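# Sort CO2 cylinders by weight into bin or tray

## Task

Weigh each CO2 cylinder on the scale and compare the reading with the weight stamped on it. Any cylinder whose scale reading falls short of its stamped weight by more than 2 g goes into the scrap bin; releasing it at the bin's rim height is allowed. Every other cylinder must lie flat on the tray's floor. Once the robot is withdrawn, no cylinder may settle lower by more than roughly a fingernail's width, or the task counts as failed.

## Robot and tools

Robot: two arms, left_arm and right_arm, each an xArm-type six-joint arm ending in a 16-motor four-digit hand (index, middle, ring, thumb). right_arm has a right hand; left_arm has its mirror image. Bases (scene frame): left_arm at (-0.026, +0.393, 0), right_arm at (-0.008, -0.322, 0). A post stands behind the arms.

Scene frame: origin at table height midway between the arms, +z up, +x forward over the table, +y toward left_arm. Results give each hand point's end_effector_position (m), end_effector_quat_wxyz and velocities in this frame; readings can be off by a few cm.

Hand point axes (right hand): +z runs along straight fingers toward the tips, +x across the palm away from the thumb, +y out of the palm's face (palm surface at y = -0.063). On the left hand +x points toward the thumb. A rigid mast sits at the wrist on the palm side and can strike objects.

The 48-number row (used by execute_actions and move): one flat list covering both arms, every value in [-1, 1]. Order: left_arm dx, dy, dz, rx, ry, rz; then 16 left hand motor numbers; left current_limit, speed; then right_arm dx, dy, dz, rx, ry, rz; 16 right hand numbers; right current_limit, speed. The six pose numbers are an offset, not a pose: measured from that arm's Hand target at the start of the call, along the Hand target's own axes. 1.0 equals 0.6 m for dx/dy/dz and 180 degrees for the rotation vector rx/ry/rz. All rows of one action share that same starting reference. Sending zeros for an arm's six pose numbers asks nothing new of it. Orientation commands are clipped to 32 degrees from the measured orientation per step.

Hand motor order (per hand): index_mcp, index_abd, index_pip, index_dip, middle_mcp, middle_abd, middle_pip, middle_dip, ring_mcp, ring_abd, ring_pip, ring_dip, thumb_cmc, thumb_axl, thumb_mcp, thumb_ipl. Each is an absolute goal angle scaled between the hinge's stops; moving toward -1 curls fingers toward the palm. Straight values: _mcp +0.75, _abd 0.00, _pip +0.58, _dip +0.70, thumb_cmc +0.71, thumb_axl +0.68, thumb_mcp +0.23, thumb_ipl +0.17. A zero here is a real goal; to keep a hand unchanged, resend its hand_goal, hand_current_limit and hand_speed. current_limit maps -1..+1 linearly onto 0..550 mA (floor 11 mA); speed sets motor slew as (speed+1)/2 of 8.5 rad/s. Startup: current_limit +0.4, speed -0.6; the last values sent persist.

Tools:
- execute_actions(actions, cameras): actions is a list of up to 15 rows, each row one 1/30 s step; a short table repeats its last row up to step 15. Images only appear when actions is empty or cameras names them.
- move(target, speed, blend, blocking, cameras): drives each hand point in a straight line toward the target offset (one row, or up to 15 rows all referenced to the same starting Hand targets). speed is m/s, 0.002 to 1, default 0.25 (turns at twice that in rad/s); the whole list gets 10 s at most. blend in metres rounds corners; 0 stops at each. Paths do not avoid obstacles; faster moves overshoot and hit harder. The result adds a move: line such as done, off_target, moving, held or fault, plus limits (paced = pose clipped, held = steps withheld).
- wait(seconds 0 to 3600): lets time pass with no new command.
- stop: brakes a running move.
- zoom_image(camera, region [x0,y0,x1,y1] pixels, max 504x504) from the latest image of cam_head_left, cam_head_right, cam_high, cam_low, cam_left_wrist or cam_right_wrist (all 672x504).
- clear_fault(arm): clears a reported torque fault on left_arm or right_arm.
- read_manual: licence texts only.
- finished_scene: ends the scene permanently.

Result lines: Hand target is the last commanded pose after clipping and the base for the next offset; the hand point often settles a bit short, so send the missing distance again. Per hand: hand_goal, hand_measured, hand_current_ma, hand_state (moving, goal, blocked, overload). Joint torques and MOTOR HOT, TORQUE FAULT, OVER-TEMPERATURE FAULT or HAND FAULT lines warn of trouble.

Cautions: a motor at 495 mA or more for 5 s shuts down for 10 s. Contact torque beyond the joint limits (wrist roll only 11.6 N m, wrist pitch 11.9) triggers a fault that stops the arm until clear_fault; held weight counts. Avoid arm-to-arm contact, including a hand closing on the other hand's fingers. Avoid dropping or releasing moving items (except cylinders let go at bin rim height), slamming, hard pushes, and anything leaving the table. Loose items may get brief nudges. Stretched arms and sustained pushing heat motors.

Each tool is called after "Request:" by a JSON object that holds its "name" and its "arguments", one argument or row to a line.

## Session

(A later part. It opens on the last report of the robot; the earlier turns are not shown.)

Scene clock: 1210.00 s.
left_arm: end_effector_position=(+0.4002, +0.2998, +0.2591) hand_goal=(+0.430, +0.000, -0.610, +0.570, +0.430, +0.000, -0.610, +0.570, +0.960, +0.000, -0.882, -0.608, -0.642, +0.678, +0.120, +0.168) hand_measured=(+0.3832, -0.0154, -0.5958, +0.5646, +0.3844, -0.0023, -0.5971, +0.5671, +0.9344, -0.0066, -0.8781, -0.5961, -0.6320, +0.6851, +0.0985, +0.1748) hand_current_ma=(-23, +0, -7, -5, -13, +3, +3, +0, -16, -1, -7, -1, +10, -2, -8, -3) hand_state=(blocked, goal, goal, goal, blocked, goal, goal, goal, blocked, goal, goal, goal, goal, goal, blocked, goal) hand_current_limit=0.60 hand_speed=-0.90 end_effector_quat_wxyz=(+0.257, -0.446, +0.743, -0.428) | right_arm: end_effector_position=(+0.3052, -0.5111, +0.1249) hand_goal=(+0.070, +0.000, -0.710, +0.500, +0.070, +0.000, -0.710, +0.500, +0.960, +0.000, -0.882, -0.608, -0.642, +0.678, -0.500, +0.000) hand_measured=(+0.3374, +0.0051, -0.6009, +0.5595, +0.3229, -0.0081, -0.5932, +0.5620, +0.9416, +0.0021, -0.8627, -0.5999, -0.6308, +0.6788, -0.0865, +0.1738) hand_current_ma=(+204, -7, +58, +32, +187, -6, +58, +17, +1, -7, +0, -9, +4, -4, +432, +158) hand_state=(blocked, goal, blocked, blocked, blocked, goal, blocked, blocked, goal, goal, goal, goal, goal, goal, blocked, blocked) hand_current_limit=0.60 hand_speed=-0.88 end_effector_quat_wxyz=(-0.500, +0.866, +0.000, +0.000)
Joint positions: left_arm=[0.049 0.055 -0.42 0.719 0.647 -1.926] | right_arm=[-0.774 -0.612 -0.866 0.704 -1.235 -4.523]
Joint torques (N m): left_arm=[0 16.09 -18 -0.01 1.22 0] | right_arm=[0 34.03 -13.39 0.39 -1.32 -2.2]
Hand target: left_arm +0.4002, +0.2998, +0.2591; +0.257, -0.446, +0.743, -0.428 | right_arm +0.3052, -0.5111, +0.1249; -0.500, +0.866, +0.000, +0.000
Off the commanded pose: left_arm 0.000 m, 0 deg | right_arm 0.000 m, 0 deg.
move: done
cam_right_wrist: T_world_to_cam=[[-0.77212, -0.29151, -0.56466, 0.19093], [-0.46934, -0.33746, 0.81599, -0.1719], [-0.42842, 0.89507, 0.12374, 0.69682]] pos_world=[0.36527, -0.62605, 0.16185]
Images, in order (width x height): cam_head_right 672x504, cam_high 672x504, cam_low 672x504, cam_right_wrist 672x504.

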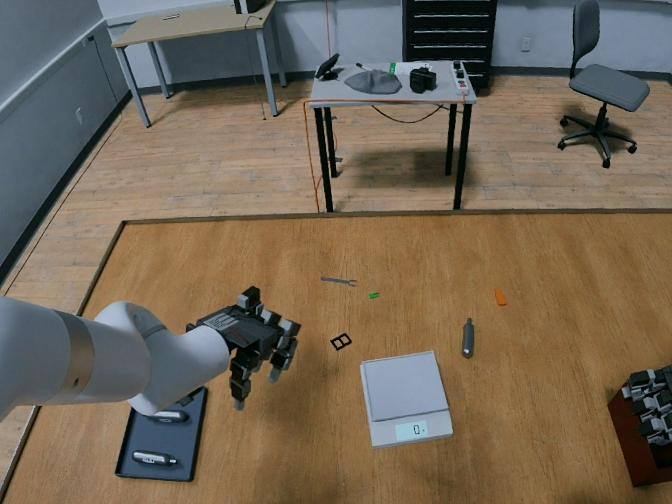

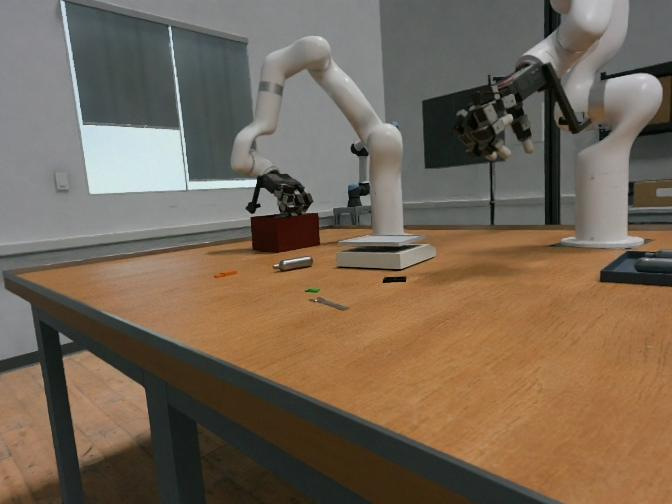

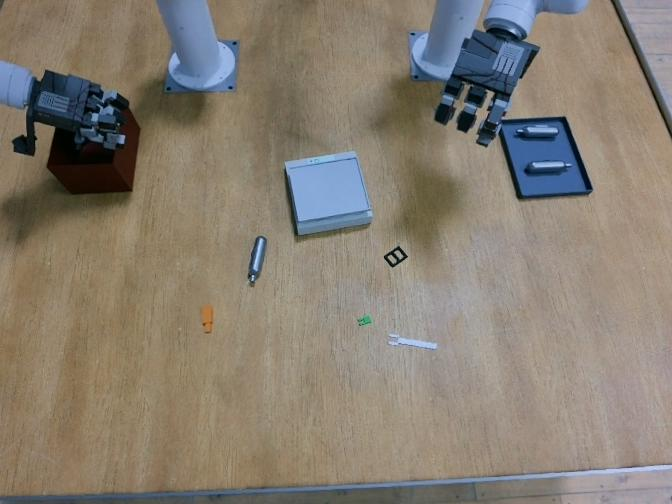

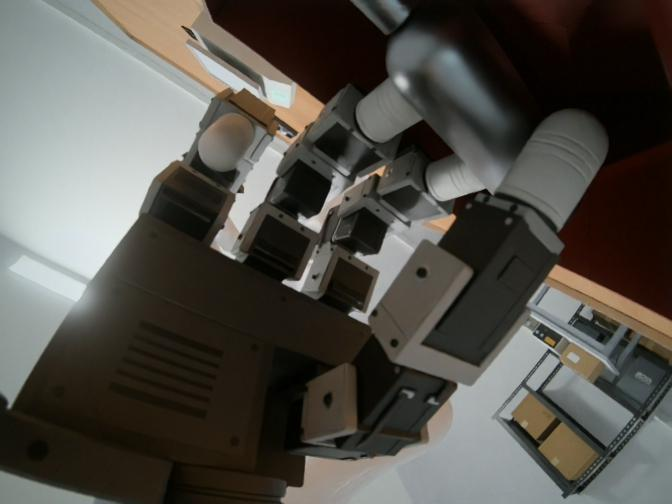

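Request:
{"name": "move", "arguments": {
  "target": [
    [0,0,0,0,0,0,0.43,0,-0.61,0.57,0.43,0,-0.61,0.57,0.96,0,-0.883,-0.609,-0.643,0.678,0.12,0.168,0.6,-0.9,0,0,0,0,0,0,0.38,0,-0.59,0.57,0.38,0,-0.59,0.57,0.96,0,-0.883,-0.609,-0.643,0.678,0.10,0.168,0.5,-0.7]
  ],
  "speed": 0.05,
  "cameras": ["cam_right_wrist", "cam_low"]
}}

Request:
{"name": "zoom_image", "arguments": {
  "camera": "cam_low",
  "region": [20, 40, 170, 210]
}}

Scene clock: 1215.00 s.
left_arm: end_effector_position=(+0.4002, +0.2998, +0.2591) hand_goal=(+0.430, +0.000, -0.610, +0.570, +0.430, +0.000, -0.610, +0.570, +0.960, +0.000, -0.882, -0.608, -0.642, +0.678, +0.120, +0.168) hand_measured=(+0.3832, -0.0140, -0.5958, +0.5646, +0.3856, -0.0023, -0.5971, +0.5671, +0.9344, -0.0066, -0.8781, -0.5961, -0.6320, +0.6851, +0.0995, +0.1748) hand_current_ma=(-21, +5, +1, -2, -9, +14, -2, +8, -15, -6, -13, -5, +9, -3, -14, -6) hand_state=(blocked, goal, goal, goal, blocked, goal, goal, goal, blocked, goal, goal, goal, goal, goal, blocked, goal) hand_current_limit=0.60 hand_speed=-0.90 end_effector_quat_wxyz=(+0.257, -0.446, +0.743, -0.428) | right_arm: end_effector_position=(+0.3052, -0.5111, +0.1249) hand_goal=(+0.380, +0.000, -0.590, +0.570, +0.380, +0.000, -0.590, +0.570, +0.960, +0.000, -0.882, -0.608, -0.642, +0.678, +0.100, +0.168) hand_measured=(+0.3386, +0.0036, -0.6561, +0.5849, +0.3181, -0.0052, -0.6061, +0.5837, +0.9416, +0.0021, -0.8614, -0.5999, -0.6346, +0.6798, +0.0847, +0.1738) hand_current_ma=(-13, -5, -25, +14, -33, +1, -17, +0, -4, -10, +1, -4, -1, -4, -13, -5) hand_state=(blocked, goal, blocked, goal, blocked, goal, goal, goal, goal, goal, goal, goal, goal, goal, goal, goal) hand_current_limit=0.50 hand_speed=-0.70 end_effector_quat_wxyz=(-0.500, +0.866, +0.000, +0.000)
Joint positions: left_arm=[0.049 0.055 -0.42 0.719 0.647 -1.926] | right_arm=[-0.774 -0.612 -0.866 0.704 -1.234 -4.523]
Joint torques (N m): left_arm=[0 16.09 -18 -0.01 1.22 0] | right_arm=[0 34.04 -13.39 0.39 -1.31 0.01]
Hand target: left_arm +0.4002, +0.2998, +0.2591; +0.257, -0.446, +0.743, -0.428 | right_arm +0.3052, -0.5111, +0.1249; -0.500, +0.866, +0.000, +0.000
Off the commanded pose: left_arm 0.000 m, 0 deg | right_arm 0.000 m, 0 deg.
move: done
cam_right_wrist: T_world_to_cam=[[-0.77216, -0.29144, -0.56466, 0.19098], [-0.46936, -0.33742, 0.816, -0.17187], [-0.42834, 0.8951, 0.12375, 0.69681]] pos_world=[0.36527, -0.62605, 0.16185]
Images, in order (width x height): cam_low 672x504, cam_right_wrist 672x504.

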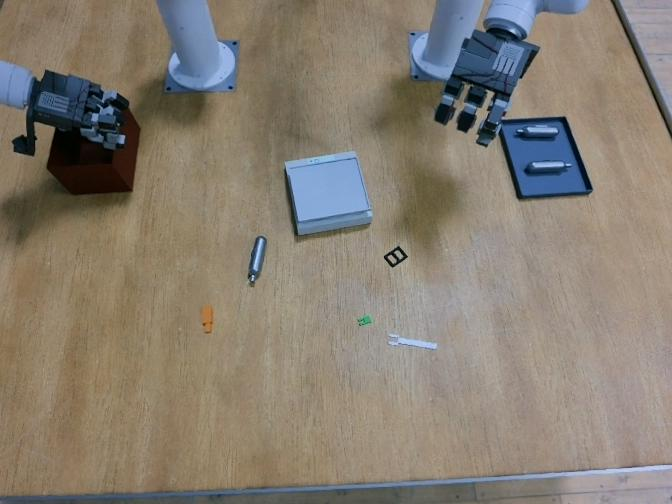

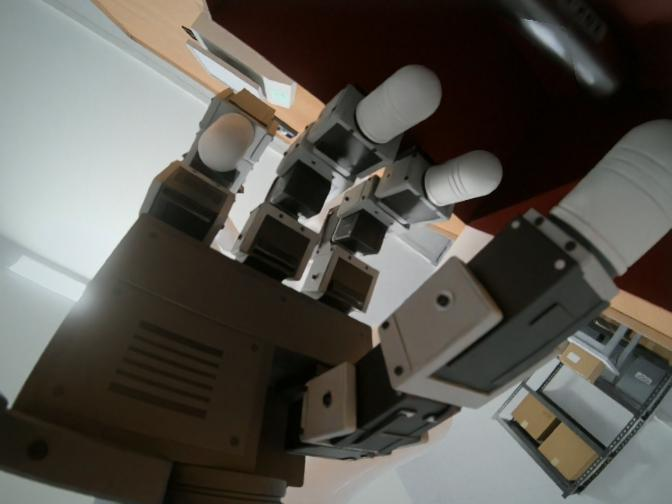

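Scaled by 2.965.

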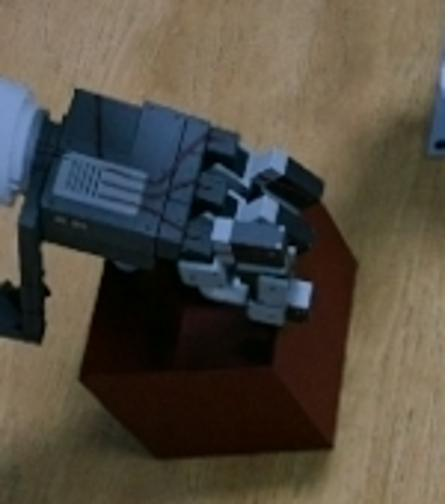

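Request:
{"name": "move", "arguments": {
  "target": [
    [0,0,0,0,0,0,0.43,0,-0.61,0.57,0.43,0,-0.61,0.57,0.96,0,-0.883,-0.609,-0.643,0.678,0.12,0.168,0.6,-0.9,0,-0.1515,-0.0875,0,0,0,0.38,0,-0.594,0.559,0.38,0,-0.594,0.559,0.96,0,-0.883,-0.609,-0.643,0.678,0.10,0.168,0.5,-0.8],
    [0,0,0,0,0,0,0.43,0,-0.61,0.57,0.43,0,-0.61,0.57,0.96,0,-0.883,-0.609,-0.643,0.678,0.12,0.168,0.6,-0.9,0.514,-0.476,0.5077,0,0.0433,0.025,0.38,0,-0.594,0.559,0.38,0,-0.594,0.559,0.96,0,-0.883,-0.609,-0.643,0.678,0.10,0.168,0.5,-0.8]
  ],
  "speed": [0.1,0.17],
  "blend": [0.03,0],
  "cameras": ["cam_right_wrist", "cam_low", "cam_head_right"]
}}

Request:
{"name": "zoom_image", "arguments": {
  "camera": "cam_low",
  "region": [220, 210, 300, 310]
}}

Request:
{"name": "zoom_image", "arguments": {
  "camera": "cam_low",
  "region": [20, 40, 170, 210]
}}

Scene clock: 1235.57 s.
left_arm: end_effector_position=(+0.4002, +0.2998, +0.2591) hand_goal=(+0.430, +0.000, -0.610, +0.570, +0.430, +0.000, -0.610, +0.570, +0.960, +0.000, -0.882, -0.608, -0.642, +0.678, +0.120, +0.168) hand_measured=(+0.3832, -0.0154, -0.5971, +0.5646, +0.3856, -0.0023, -0.5971, +0.5671, +0.9344, -0.0066, -0.8768, -0.5961, -0.6320, +0.6851, +0.0985, +0.1748) hand_current_ma=(-23, +4, +0, -5, -7, +8, +4, +12, -23, -6, -3, +0, +12, +0, -23, +1) hand_state=(blocked, goal, goal, goal, blocked, goal, goal, goal, blocked, goal, goal, goal, goal, goal, blocked, goal) hand_current_limit=0.60 hand_speed=-0.90 end_effector_quat_wxyz=(+0.257, -0.446, +0.743, -0.428) | right_arm: end_effector_position=(+0.6136, -0.1044, +0.2196) hand_goal=(+0.380, +0.000, -0.594, +0.560, +0.380, +0.000, -0.594, +0.560, +0.960, +0.000, -0.882, -0.608, -0.642, +0.678, +0.100, +0.168) hand_measured=(+0.3507, +0.0051, -0.5971, +0.5748, +0.3483, -0.0052, -0.5971, +0.5748, +0.9416, +0.0051, -0.8627, -0.5999, -0.6346, +0.6809, +0.0847, +0.1738) hand_current_ma=(-10, -6, -5, +11, -11, -8, -9, -2, -1, -2, +9, -3, +0, -10, -21, +2) hand_state=(blocked, goal, goal, goal, blocked, goal, goal, goal, goal, goal, goal, goal, goal, goal, goal, goal) hand_current_limit=0.50 hand_speed=-0.80 end_effector_quat_wxyz=(-0.498, +0.864, -0.068, +0.039)
Joint positions: left_arm=[0.049 0.055 -0.42 0.719 0.647 -1.926] | right_arm=[0.122 -0.708 -1.335 1.44 -1.002 -3.975]
Joint torques (N m): left_arm=[0 16.09 -18 -0.01 1.22 0] | right_arm=[0 43.04 -19.64 0.82 -0.99 1.89]
Hand target: left_arm +0.4002, +0.2998, +0.2591; +0.257, -0.446, +0.743, -0.428 | right_arm +0.6136, -0.1043, +0.2196; -0.498, +0.864, -0.068, +0.039
Off the commanded pose: left_arm 0.000 m, 0 deg | right_arm 0.000 m, 0 deg.
move: done
cam_right_wrist: T_world_to_cam=[[-0.80819, -0.16716, -0.56471, 0.6361], [-0.51641, -0.2598, 0.81598, 0.06976], [-0.28311, 0.95108, 0.12364, 0.36987]] pos_world=[0.65482, -0.22732, 0.25655]
Images, in order (width x height): cam_head_right 672x504, cam_low 672x504, cam_right_wrist 672x504.

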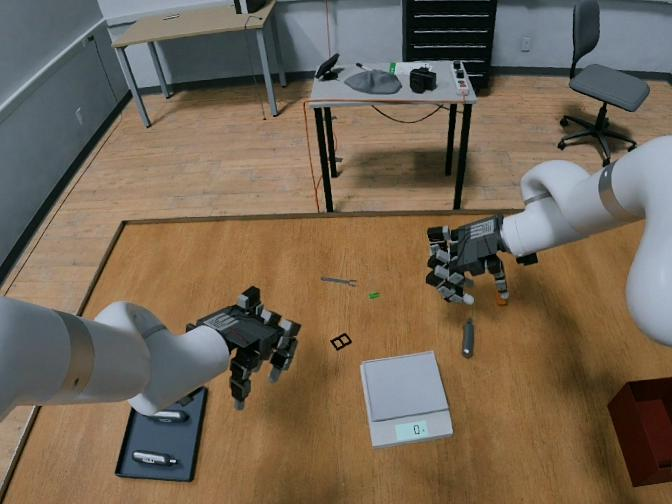

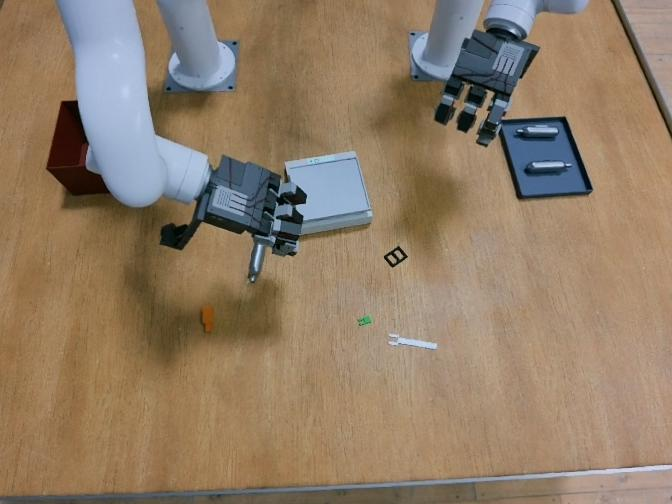

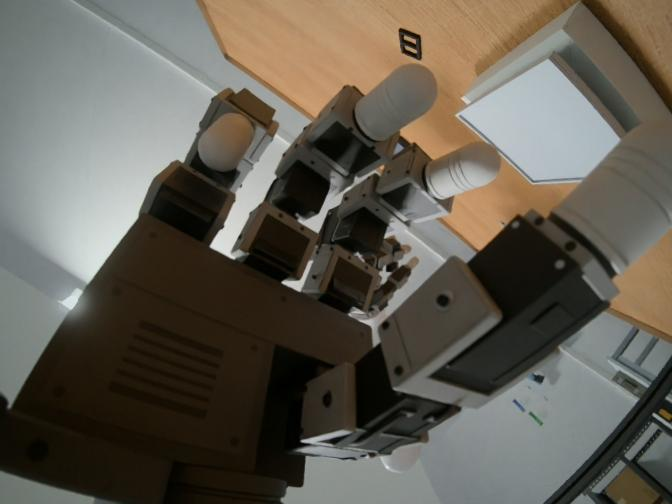

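Scaled by 5.040.

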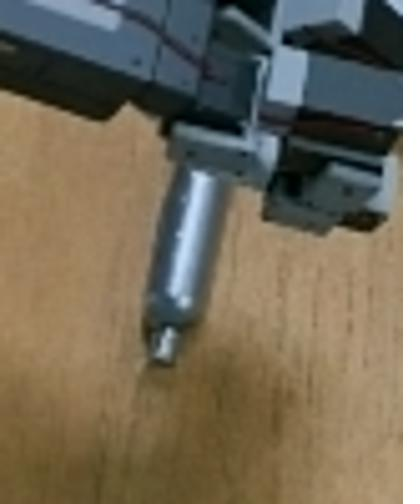

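Scaled by 2.965.

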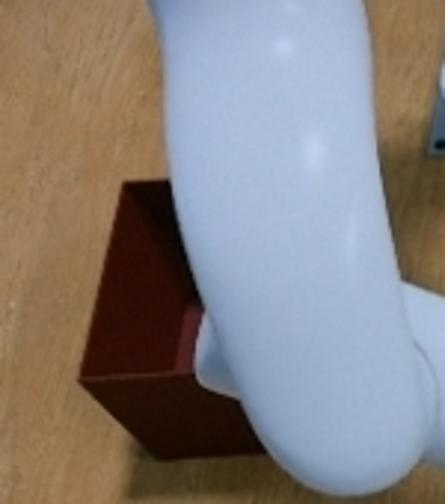

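Request:
{"name": "move", "arguments": {
  "target": [0,0,0,0,0,0,0.43,0,-0.61,0.57,0.43,0,-0.61,0.57,0.96,0,-0.883,-0.609,-0.643,0.678,0.12,0.168,0.6,-0.9,0,0.196,0.113,0,0,0,0.38,0,-0.594,0.559,0.38,0,-0.594,0.559,0.96,0,-0.883,-0.609,-0.643,0.678,0.12,0.168,0.5,-0.8],
  "speed": 0.1,
  "cameras": ["cam_right_wrist", "cam_low", "cam_high"]
}}

Request:
{"name": "zoom_image", "arguments": {
  "camera": "cam_high",
  "region": [220, 160, 380, 290]
}}

Scene clock: 1246.10 s.
left_arm: end_effector_position=(+0.4002, +0.2998, +0.2591) hand_goal=(+0.430, +0.000, -0.610, +0.570, +0.430, +0.000, -0.610, +0.570, +0.960, +0.000, -0.882, -0.608, -0.642, +0.678, +0.120, +0.168) hand_measured=(+0.3832, -0.0154, -0.5971, +0.5646, +0.3856, -0.0023, -0.5971, +0.5671, +0.9344, -0.0066, -0.8781, -0.5961, -0.6333, +0.6851, +0.0995, +0.1748) hand_current_ma=(-23, +2, -3, -7, -5, +4, +2, +6, -15, +3, -3, -10, +10, -6, -10, -4) hand_state=(blocked, goal, goal, goal, blocked, goal, goal, goal, blocked, goal, goal, goal, goal, goal, blocked, goal) hand_current_limit=0.60 hand_speed=-0.90 end_effector_quat_wxyz=(+0.257, -0.446, +0.743, -0.428) | right_arm: end_effector_position=(+0.6135, -0.1045, +0.0839) hand_goal=(+0.380, +0.000, -0.594, +0.560, +0.380, +0.000, -0.594, +0.560, +0.960, +0.000, -0.882, -0.608, -0.642, +0.678, +0.120, +0.168) hand_measured=(+0.3507, +0.0051, -0.5971, +0.5748, +0.3483, -0.0037, -0.5971, +0.5735, +0.9404, +0.0051, -0.8614, -0.5987, -0.6346, +0.6809, +0.0995, +0.1738) hand_current_ma=(-5, -12, -1, +6, -12, +2, -10, -5, -10, -11, +7, -2, +4, -4, -18, -6) hand_state=(blocked, goal, goal, goal, blocked, goal, goal, goal, goal, goal, goal, goal, goal, goal, blocked, goal) hand_current_limit=0.50 hand_speed=-0.80 end_effector_quat_wxyz=(-0.498, +0.864, -0.068, +0.039)
Joint positions: left_arm=[0.049 0.055 -0.42 0.719 0.647 -1.926] | right_arm=[0.121 -0.936 -1.357 1.574 -0.989 -4.221]
Joint torques (N m): left_arm=[0 16.09 -18 -0.01 1.22 0] | right_arm=[0 46.35 -17.34 0.53 -1.18 -1.99]
Hand target: left_arm +0.4002, +0.2998, +0.2591; +0.257, -0.446, +0.743, -0.428 | right_arm +0.6135, -0.1045, +0.0838; -0.498, +0.864, -0.068, +0.039
Off the commanded pose: left_arm 0.000 m, 0 deg | right_arm 0.000 m, 0 deg.
move: done
cam_right_wrist: T_world_to_cam=[[-0.80818, -0.16722, -0.5647, 0.55941], [-0.51643, -0.25972, 0.816, 0.18046], [-0.28311, 0.9511, 0.12355, 0.38686]] pos_world=[0.65482, -0.22753, 0.12085]
Images, in order (width x height): cam_high 672x504, cam_low 672x504, cam_right_wrist 672x504.

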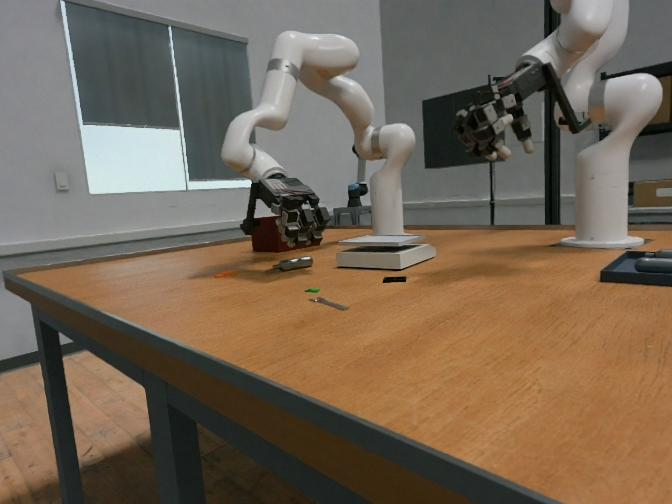

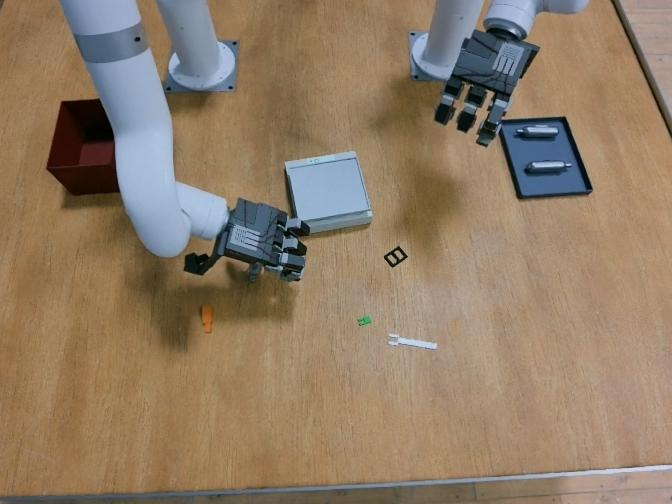

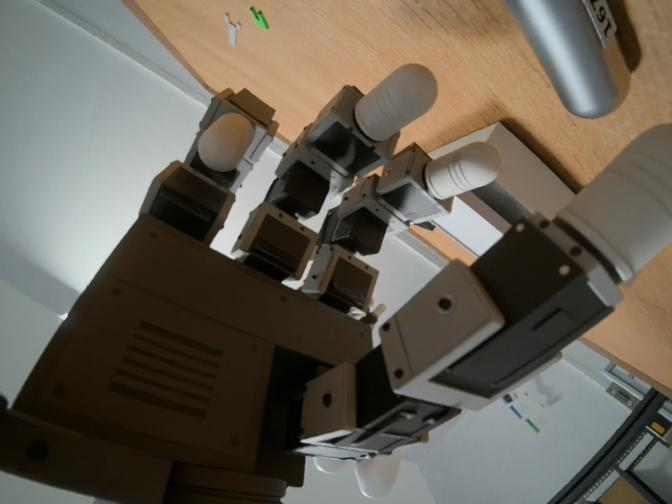

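Scaled by 3.150.

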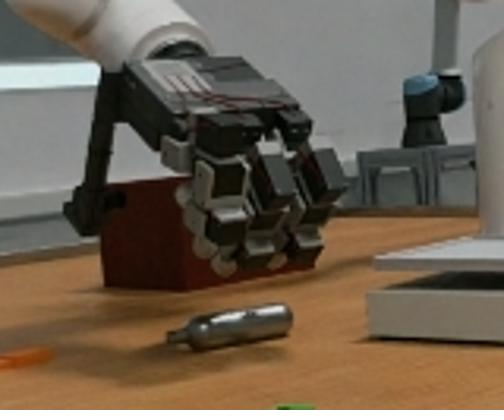

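Request:
{"name": "move", "arguments": {
  "target": [0,0,0,0,0,0,0.43,0,-0.61,0.57,0.43,0,-0.61,0.57,0.96,0,-0.883,-0.609,-0.643,0.678,0.12,0.168,0.6,-0.9,0,0.0834,0.0482,0,0,0,0.38,0,-0.594,0.559,0.38,0,-0.594,0.559,0.96,0,-0.883,-0.609,-0.643,0.678,0.12,0.168,0.5,-0.8],
  "speed": 0.05,
  "cameras": ["cam_right_wrist", "cam_low", "cam_high"]
}}

Request:
{"name": "zoom_image", "arguments": {
  "camera": "cam_high",
  "region": [220, 160, 380, 290]
}}

Scene clock: 1252.10 s.
left_arm: end_effector_position=(+0.4002, +0.2998, +0.2591) hand_goal=(+0.430, +0.000, -0.610, +0.570, +0.430, +0.000, -0.610, +0.570, +0.960, +0.000, -0.882, -0.608, -0.642, +0.678, +0.120, +0.168) hand_measured=(+0.3844, -0.0154, -0.5971, +0.5646, +0.3844, -0.0023, -0.5971, +0.5671, +0.9344, -0.0066, -0.8768, -0.5948, -0.6333, +0.6862, +0.0985, +0.1748) hand_current_ma=(-17, -2, +1, -9, -6, +6, -2, -1, -23, -5, -5, -6, +10, -3, -18, -4) hand_state=(blocked, goal, goal, goal, blocked, goal, goal, goal, blocked, goal, goal, goal, goal, goal, blocked, goal) hand_current_limit=0.60 hand_speed=-0.90 end_effector_quat_wxyz=(+0.257, -0.446, +0.743, -0.428) | right_arm: end_effector_position=(+0.6135, -0.1045, +0.0261) hand_goal=(+0.380, +0.000, -0.594, +0.560, +0.380, +0.000, -0.594, +0.560, +0.960, +0.000, -0.882, -0.608, -0.642, +0.678, +0.120, +0.168) hand_measured=(+0.3627, +0.0051, -0.5984, +0.5607, +0.3519, -0.0037, -0.5971, +0.5735, +0.9416, +0.0051, -0.8614, -0.5999, -0.6346, +0.6809, +0.0995, +0.1738) hand_current_ma=(+1, -14, -3, +5, -17, -1, -3, +3, -5, -9, +6, -2, +5, -10, -25, +0) hand_state=(goal, goal, goal, goal, blocked, goal, goal, goal, goal, goal, goal, goal, goal, goal, blocked, goal) hand_current_limit=0.50 hand_speed=-0.80 end_effector_quat_wxyz=(-0.498, +0.864, -0.068, +0.039)
Joint positions: left_arm=[0.049 0.055 -0.42 0.719 0.647 -1.926] | right_arm=[0.121 -1.048 -1.398 1.62 -0.991 -4.305]
Joint torques (N m): left_arm=[0 16.09 -18 -0.01 1.22 0] | right_arm=[0 47.61 -16.37 0.43 -1.23 0.01]
Hand target: left_arm +0.4002, +0.2998, +0.2591; +0.257, -0.446, +0.743, -0.428 | right_arm +0.6135, -0.1045, +0.0260; -0.498, +0.864, -0.068, +0.039
Off the commanded pose: left_arm 0.000 m, 0 deg | right_arm 0.000 m, 0 deg.
move: done
cam_right_wrist: T_world_to_cam=[[-0.80819, -0.16716, -0.56471, 0.52681], [-0.51641, -0.2598, 0.81598, 0.22762], [-0.28311, 0.95108, 0.12364, 0.39389]] pos_world=[0.65482, -0.22742, 0.06305]
Images, in order (width x height): cam_high 672x504, cam_low 672x504, cam_right_wrist 672x504.

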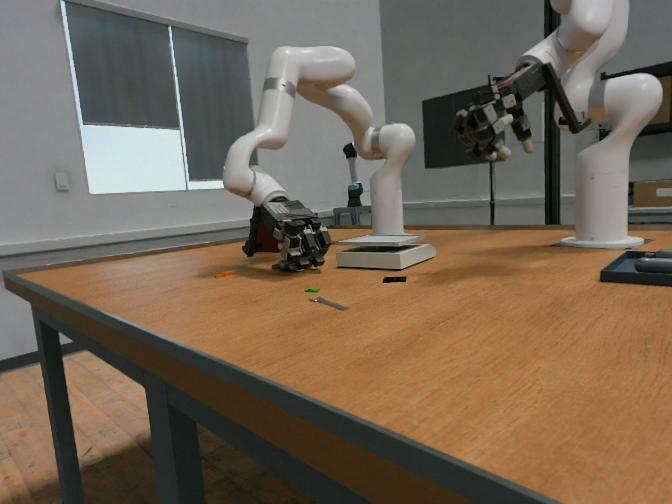

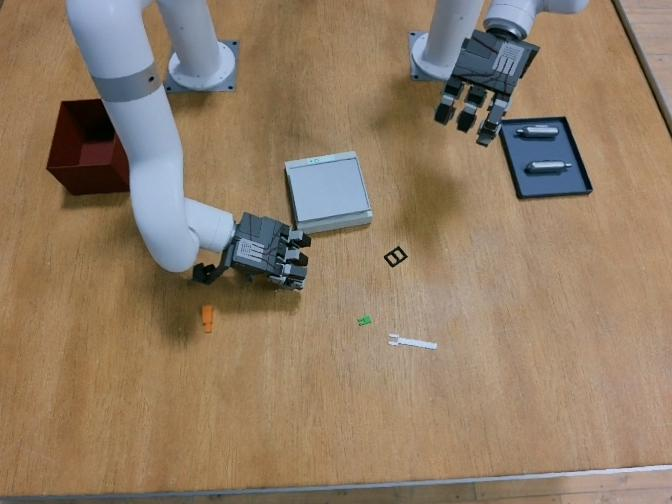

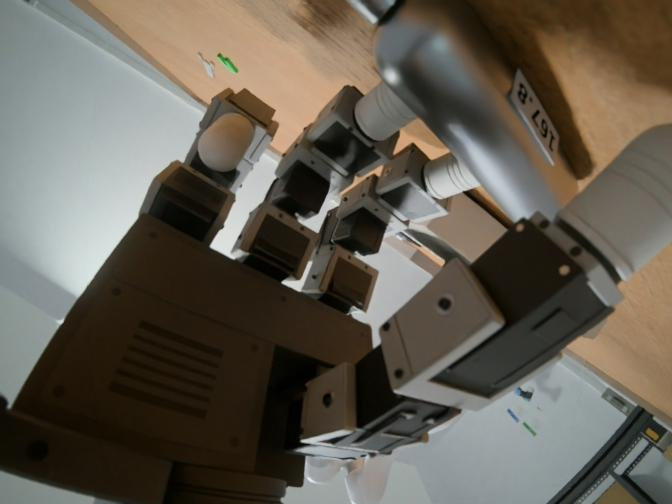

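Scaled by 3.150.

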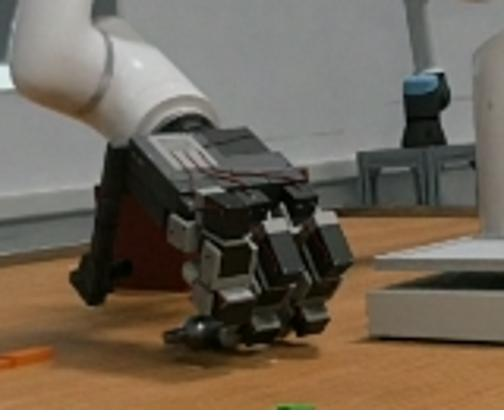

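Request:
{"name": "move", "arguments": {
  "target": [
    [0,0,0,0,0,0,0.43,0,-0.61,0.57,0.43,0,-0.61,0.57,0.96,0,-0.883,-0.609,-0.643,0.678,0.12,0.168,0.6,-0.9,0,0,0,0,0,0,0.36,0,-0.60,0.56,0.36,0,-0.60,0.56,0.96,0,-0.883,-0.609,-0.643,0.678,-0.10,0.168,0.5,-0.88],
    [0,0,0,0,0,0,0.43,0,-0.61,0.57,0.43,0,-0.61,0.57,0.96,0,-0.883,-0.609,-0.643,0.678,0.12,0.168,0.6,-0.9,0,0,0,0,0,0,0.25,0,-0.64,0.54,0.25,0,-0.64,0.54,0.96,0,-0.883,-0.609,-0.643,0.678,-0.3,0.07,0.5,-0.88],
    [0,0,0,0,0,0,0.43,0,-0.61,0.57,0.43,0,-0.61,0.57,0.96,0,-0.883,-0.609,-0.643,0.678,0.12,0.168,0.6,-0.9,0,0,0,0,0,0,0.07,0,-0.71,0.50,0.07,0,-0.71,0.50,0.96,0,-0.883,-0.609,-0.643,0.678,-0.5,0.0,0.6,-0.88]
  ],
  "speed": 0.05,
  "cameras": ["cam_right_wrist", "cam_high"]
}}

Request:
{"name": "zoom_image", "arguments": {
  "camera": "cam_high",
  "region": [220, 160, 380, 290]
}}

Scene clock: 1258.77 s.
left_arm: end_effector_position=(+0.4002, +0.2998, +0.2591) hand_goal=(+0.430, +0.000, -0.610, +0.570, +0.430, +0.000, -0.610, +0.570, +0.960, +0.000, -0.882, -0.608, -0.642, +0.678, +0.120, +0.168) hand_measured=(+0.3832, -0.0154, -0.5971, +0.5646, +0.3856, -0.0023, -0.5971, +0.5671, +0.9344, -0.0066, -0.8781, -0.5961, -0.6320, +0.6851, +0.0985, +0.1748) hand_current_ma=(-23, +0, -1, -11, -16, +3, +4, +7, -8, +0, -8, -2, +9, +0, -13, -11) hand_state=(blocked, goal, goal, goal, blocked, goal, goal, goal, blocked, goal, goal, goal, goal, goal, blocked, goal) hand_current_limit=0.60 hand_speed=-0.90 end_effector_quat_wxyz=(+0.257, -0.446, +0.743, -0.428) | right_arm: end_effector_position=(+0.6135, -0.1045, +0.0260) hand_goal=(+0.070, +0.000, -0.710, +0.500, +0.070, +0.000, -0.710, +0.500, +0.960, +0.000, -0.882, -0.608, -0.642, +0.678, -0.500, +0.000) hand_measured=(+0.3410, -0.0008, -0.5958, +0.5582, +0.3290, -0.0081, -0.5971, +0.5595, +0.9416, +0.0051, -0.8614, -0.5999, -0.6308, +0.6809, -0.0865, +0.1691) hand_current_ma=(+206, -5, +57, +32, +191, -4, +48, +25, -6, -6, +6, -8, +5, -4, +363, +148) hand_state=(blocked, goal, blocked, blocked, blocked, goal, blocked, blocked, goal, goal, goal, goal, goal, goal, moving, blocked) hand_current_limit=0.60 hand_speed=-0.88 end_effector_quat_wxyz=(-0.498, +0.864, -0.068, +0.039)
Joint positions: left_arm=[0.049 0.055 -0.42 0.719 0.647 -1.926] | right_arm=[0.121 -1.048 -1.398 1.62 -0.991 -4.305]
Joint torques (N m): left_arm=[0 16.09 -18 -0.01 1.22 0] | right_arm=[0 47.61 -16.37 0.43 -1.23 0.01]
Hand target: left_arm +0.4002, +0.2998, +0.2591; +0.257, -0.446, +0.743, -0.428 | right_arm +0.6135, -0.1045, +0.0260; -0.498, +0.864, -0.068, +0.039
Off the commanded pose: left_arm 0.000 m, 0 deg | right_arm 0.000 m, 0 deg.
move: done
cam_right_wrist: T_world_to_cam=[[-0.80819, -0.16716, -0.56471, 0.52681], [-0.51641, -0.2598, 0.81598, 0.22762], [-0.28311, 0.95108, 0.12364, 0.39389]] pos_world=[0.65482, -0.22742, 0.06305]
Images, in order (width x height): cam_high 672x504, cam_right_wrist 672x504.

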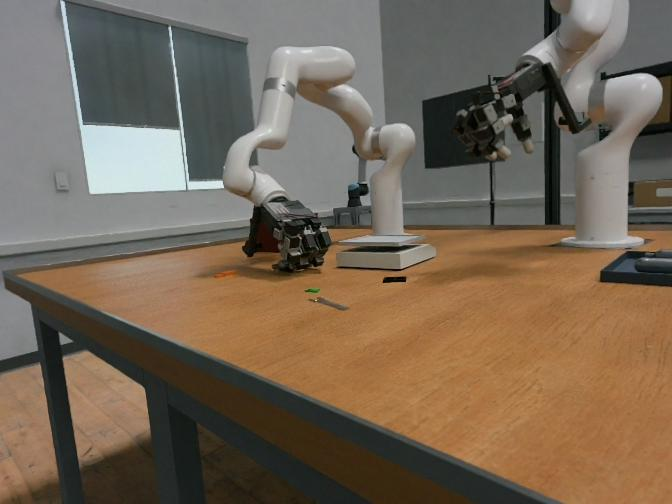

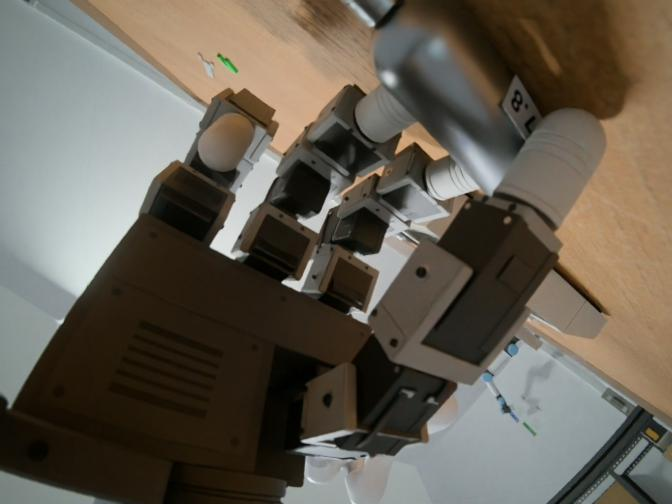

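Scaled by 3.150.

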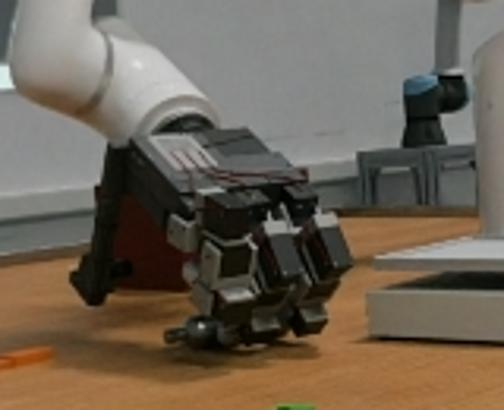

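Request:
{"name": "move", "arguments": {
  "target": [
    [0,0,0,0,0,0,0.43,0,-0.61,0.57,0.43,0,-0.61,0.57,0.96,0,-0.883,-0.609,-0.643,0.678,0.12,0.168,0.6,-0.9,0,-0.1732,-0.1,0,0,0,0.07,0,-0.71,0.50,0.07,0,-0.71,0.50,0.96,0,-0.883,-0.609,-0.643,0.678,-0.5,0.0,0.6,-0.88],
    [0,0,0,0,0,0,0.43,0,-0.61,0.57,0.43,0,-0.61,0.57,0.96,0,-0.883,-0.609,-0.643,0.678,0.12,0.168,0.6,-0.9,-0.3608,-0.2889,0.0539,0,-0.3464,-0.2,0.07,0,-0.71,0.50,0.07,0,-0.71,0.50,0.96,0,-0.883,-0.609,-0.643,0.678,-0.5,0.0,0.6,-0.88]
  ],
  "speed": [0.06,0.15],
  "blend": [0.02,0],
  "cameras": ["cam_right_wrist", "cam_high", "cam_head_right", "cam_low"]
}}

Request:
{"name": "zoom_image", "arguments": {
  "camera": "cam_high",
  "region": [320, 130, 480, 280]
}}

Request:
{"name": "zoom_image", "arguments": {
  "camera": "cam_head_right",
  "region": [330, 320, 480, 460]
}}

Scene clock: 1272.50 s.
left_arm: end_effector_position=(+0.4002, +0.2998, +0.2591) hand_goal=(+0.430, +0.000, -0.610, +0.570, +0.430, +0.000, -0.610, +0.570, +0.960, +0.000, -0.882, -0.608, -0.642, +0.678, +0.120, +0.168) hand_measured=(+0.3832, -0.0154, -0.5958, +0.5646, +0.3844, -0.0023, -0.5971, +0.5671, +0.9344, -0.0066, -0.8781, -0.5961, -0.6320, +0.6862, +0.0985, +0.1748) hand_current_ma=(-21, -2, -11, -6, -4, +9, -8, -1, -16, -3, +1, -5, +8, +2, -19, -7) hand_state=(blocked, goal, goal, goal, blocked, goal, goal, goal, blocked, goal, goal, goal, goal, goal, blocked, goal) hand_current_limit=0.60 hand_speed=-0.90 end_effector_quat_wxyz=(+0.257, -0.446, +0.743, -0.428) | right_arm: end_effector_position=(+0.4176, +0.0427, +0.1600) hand_goal=(+0.070, +0.000, -0.710, +0.500, +0.070, +0.000, -0.710, +0.500, +0.960, +0.000, -0.882, -0.608, -0.642, +0.678, -0.500, +0.000) hand_measured=(+0.3422, -0.0008, -0.5945, +0.5582, +0.3266, -0.0096, -0.5958, +0.5595, +0.9416, +0.0051, -0.8614, -0.5987, -0.6295, +0.6809, -0.0855, +0.1691) hand_current_ma=(+203, -10, +59, +30, +188, -12, +54, +19, -2, -4, +9, -1, +8, -11, +431, +153) hand_state=(blocked, goal, blocked, blocked, blocked, goal, blocked, blocked, goal, goal, goal, goal, goal, goal, blocked, blocked) hand_current_limit=0.60 hand_speed=-0.88 end_effector_quat_wxyz=(-0.426, +0.738, +0.452, -0.262)
Joint positions: left_arm=[0.049 0.055 -0.42 0.719 0.647 -1.926] | right_arm=[0.522 -0.854 -1.427 0.816 -1.412 -4.238]
Joint torques (N m): left_arm=[0 16.09 -18 -0.01 1.22 0] | right_arm=[0 44.98 -17.83 0.9 -1.19 -1.76]
Hand target: left_arm +0.4002, +0.2998, +0.2591; +0.257, -0.446, +0.743, -0.428 | right_arm +0.4176, +0.0427, +0.1600; -0.426, +0.738, +0.452, -0.262
Off the commanded pose: left_arm 0.000 m, 0 deg | right_arm 0.000 m, 0 deg.
move: done
cam_right_wrist: T_world_to_cam=[[-0.09126, -0.82027, -0.56465, 0.19714], [0.08814, -0.57145, 0.81589, -0.18375], [-0.99192, 0.02469, 0.12445, 0.51734]] pos_world=[0.54735, 0.04393, 0.19686]
Images, in order (width x height): cam_head_right 672x504, cam_high 672x504, cam_low 672x504, cam_right_wrist 672x504.

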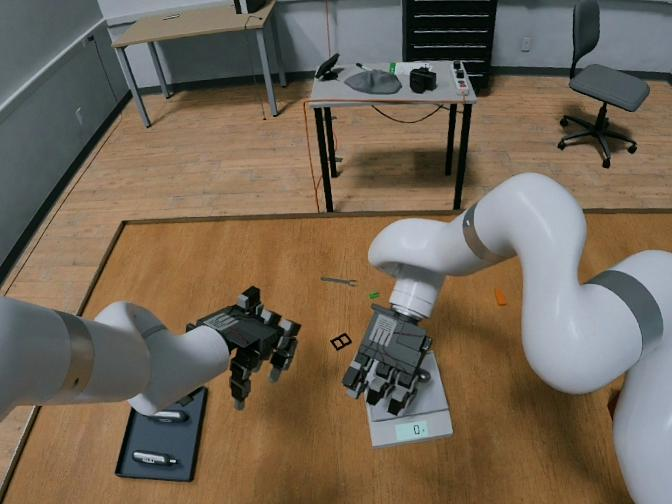

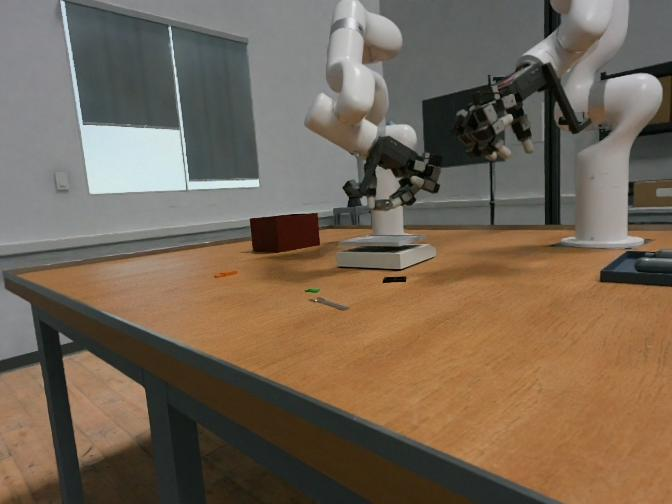

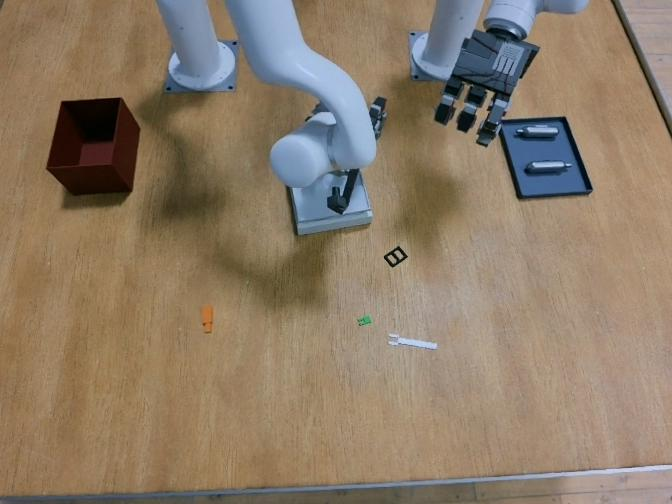

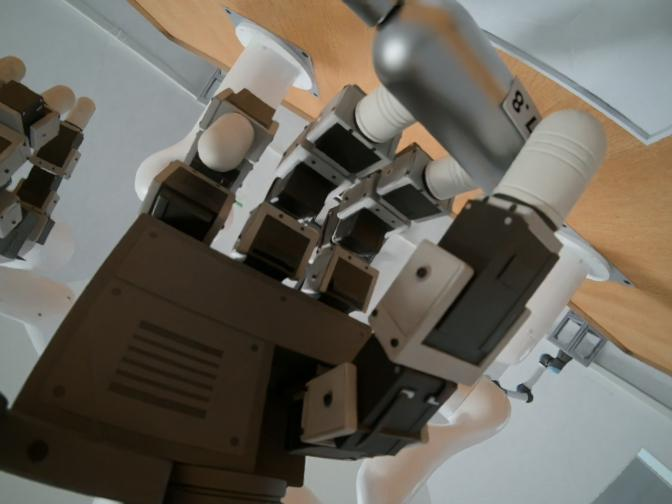

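Scaled by 3.150.

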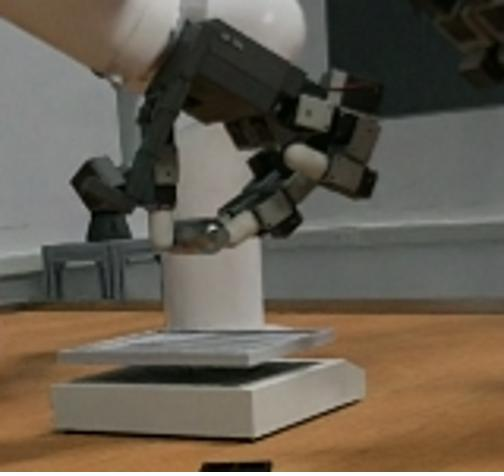

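Scaled by 3.360.

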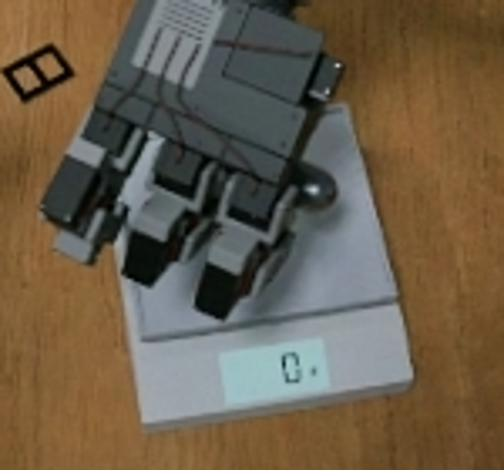

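Request:
{"name": "move", "arguments": {
  "target": [
    [0,0,0,0,0,0,0.43,0,-0.61,0.57,0.43,0,-0.61,0.57,0.96,0,-0.883,-0.609,-0.643,0.678,0.12,0.168,0.6,-0.9,0,0.0945,0.0546,0,0,0,0.07,0,-0.71,0.50,0.07,0,-0.71,0.50,0.96,0,-0.883,-0.609,-0.643,0.678,-0.5,0.0,0.6,-0.88],
    [0,0,0,0,0,0,0.43,0,-0.61,0.57,0.43,0,-0.61,0.57,0.96,0,-0.883,-0.609,-0.643,0.678,0.12,0.168,0.6,-0.9,0,0.1032,0.0596,0,0,0,0.07,0,-0.71,0.50,0.07,0,-0.71,0.50,0.96,0,-0.883,-0.609,-0.643,0.678,-0.5,0.0,0.6,-0.88]
  ],
  "speed": [0.06,0.012],
  "cameras": ["cam_right_wrist", "cam_high", "cam_head_right"]
}}

Request:
{"name": "zoom_image", "arguments": {
  "camera": "cam_high",
  "region": [320, 130, 480, 280]
}}

Request:
{"name": "zoom_image", "arguments": {
  "camera": "cam_head_right",
  "region": [330, 320, 480, 460]
}}

Scene clock: 1278.63 s.
left_arm: end_effector_position=(+0.4002, +0.2998, +0.2591) hand_goal=(+0.430, +0.000, -0.610, +0.570, +0.430, +0.000, -0.610, +0.570, +0.960, +0.000, -0.882, -0.608, -0.642, +0.678, +0.120, +0.168) hand_measured=(+0.3832, -0.0154, -0.5971, +0.5646, +0.3844, -0.0023, -0.5971, +0.5671, +0.9344, -0.0066, -0.8781, -0.5961, -0.6333, +0.6851, +0.0985, +0.1748) hand_current_ma=(-14, -5, -5, -4, -10, +2, -10, +2, -18, +4, -9, -2, +12, -6, -17, -7) hand_state=(blocked, goal, goal, goal, blocked, goal, goal, goal, blocked, goal, goal, goal, goal, goal, blocked, goal) hand_current_limit=0.60 hand_speed=-0.90 end_effector_quat_wxyz=(+0.257, -0.446, +0.743, -0.428) | right_arm: end_effector_position=(+0.4176, +0.0426, +0.0885) hand_goal=(+0.070, +0.000, -0.710, +0.500, +0.070, +0.000, -0.710, +0.500, +0.960, +0.000, -0.882, -0.608, -0.642, +0.678, -0.500, +0.000) hand_measured=(+0.3422, -0.0008, -0.5945, +0.5582, +0.3253, -0.0081, -0.5971, +0.5595, +0.9416, +0.0051, -0.8627, -0.5999, -0.6295, +0.6809, -0.0855, +0.1691) hand_current_ma=(+205, -4, +59, +31, +194, -13, +56, +21, +1, -1, +10, +3, +10, -6, +426, +145) hand_state=(blocked, goal, blocked, blocked, blocked, goal, blocked, blocked, goal, goal, goal, goal, goal, goal, blocked, blocked) hand_current_limit=0.60 hand_speed=-0.88 end_effector_quat_wxyz=(-0.426, +0.738, +0.452, -0.262)
Joint positions: left_arm=[0.049 0.055 -0.42 0.719 0.647 -1.926] | right_arm=[0.523 -0.975 -1.45 0.83 -1.344 -4.312]
Joint torques (N m): left_arm=[0 16.09 -18 -0.01 1.22 0] | right_arm=[0 46.57 -16.73 0.76 -1.24 0.01]
Hand target: left_arm +0.4002, +0.2998, +0.2591; +0.257, -0.446, +0.743, -0.428 | right_arm +0.4176, +0.0426, +0.0885; -0.426, +0.738, +0.452, -0.262
Off the commanded pose: left_arm 0.000 m, 0 deg | right_arm 0.000 m, 0 deg.
move: done
cam_right_wrist: T_world_to_cam=[[-0.09126, -0.82027, -0.56465, 0.15676], [0.08814, -0.57144, 0.8159, -0.12542], [-0.99192, 0.02469, 0.12445, 0.52624]] pos_world=[0.54735, 0.04393, 0.12535]
Images, in order (width x height): cam_head_right 672x504, cam_high 672x504, cam_right_wrist 672x504.

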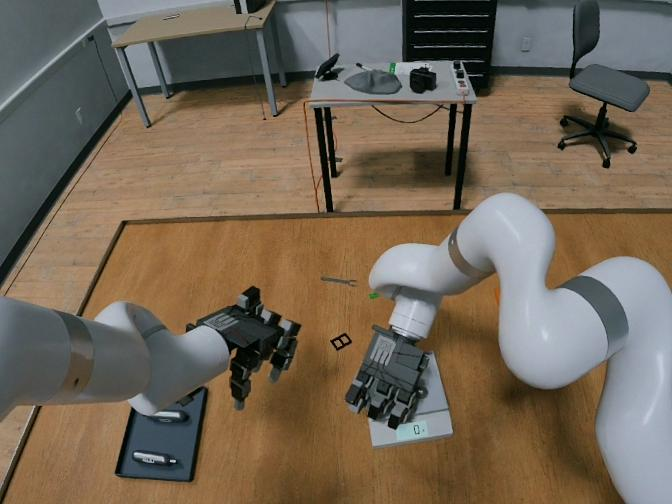

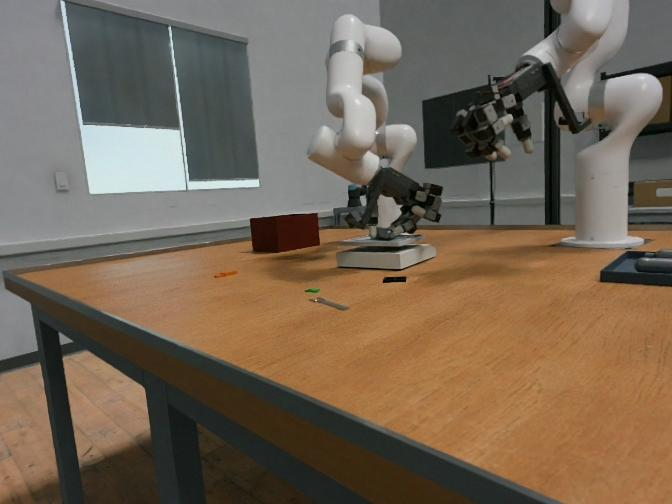

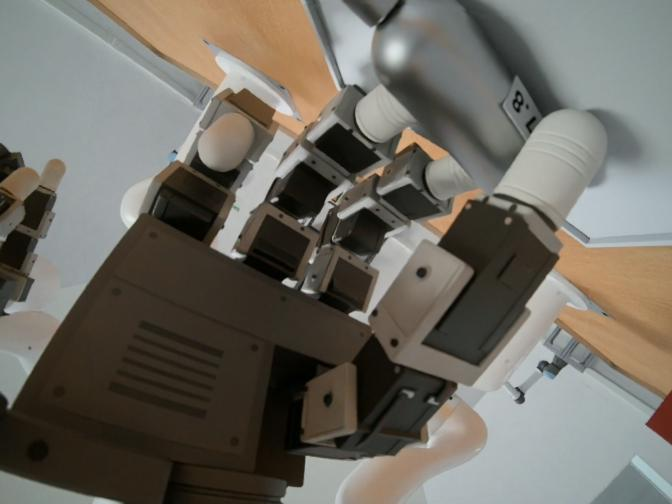

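Scaled by 3.150.

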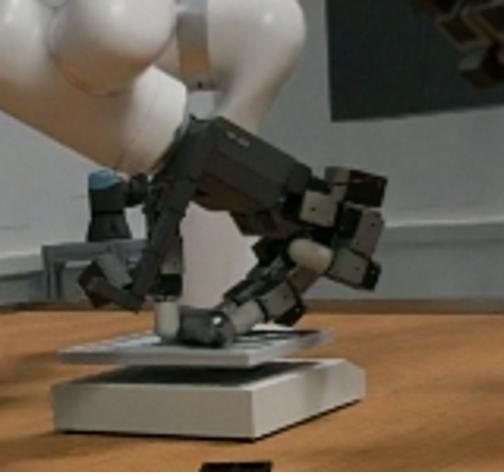

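Scaled by 3.360.

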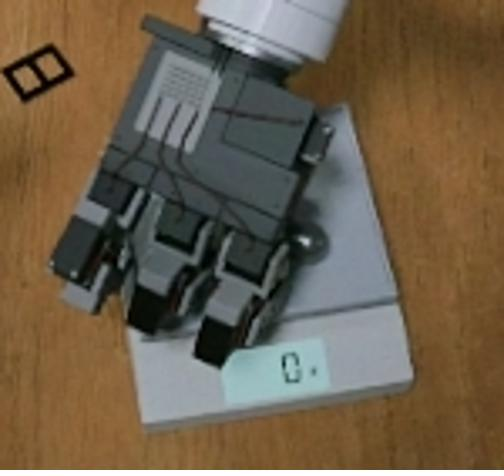

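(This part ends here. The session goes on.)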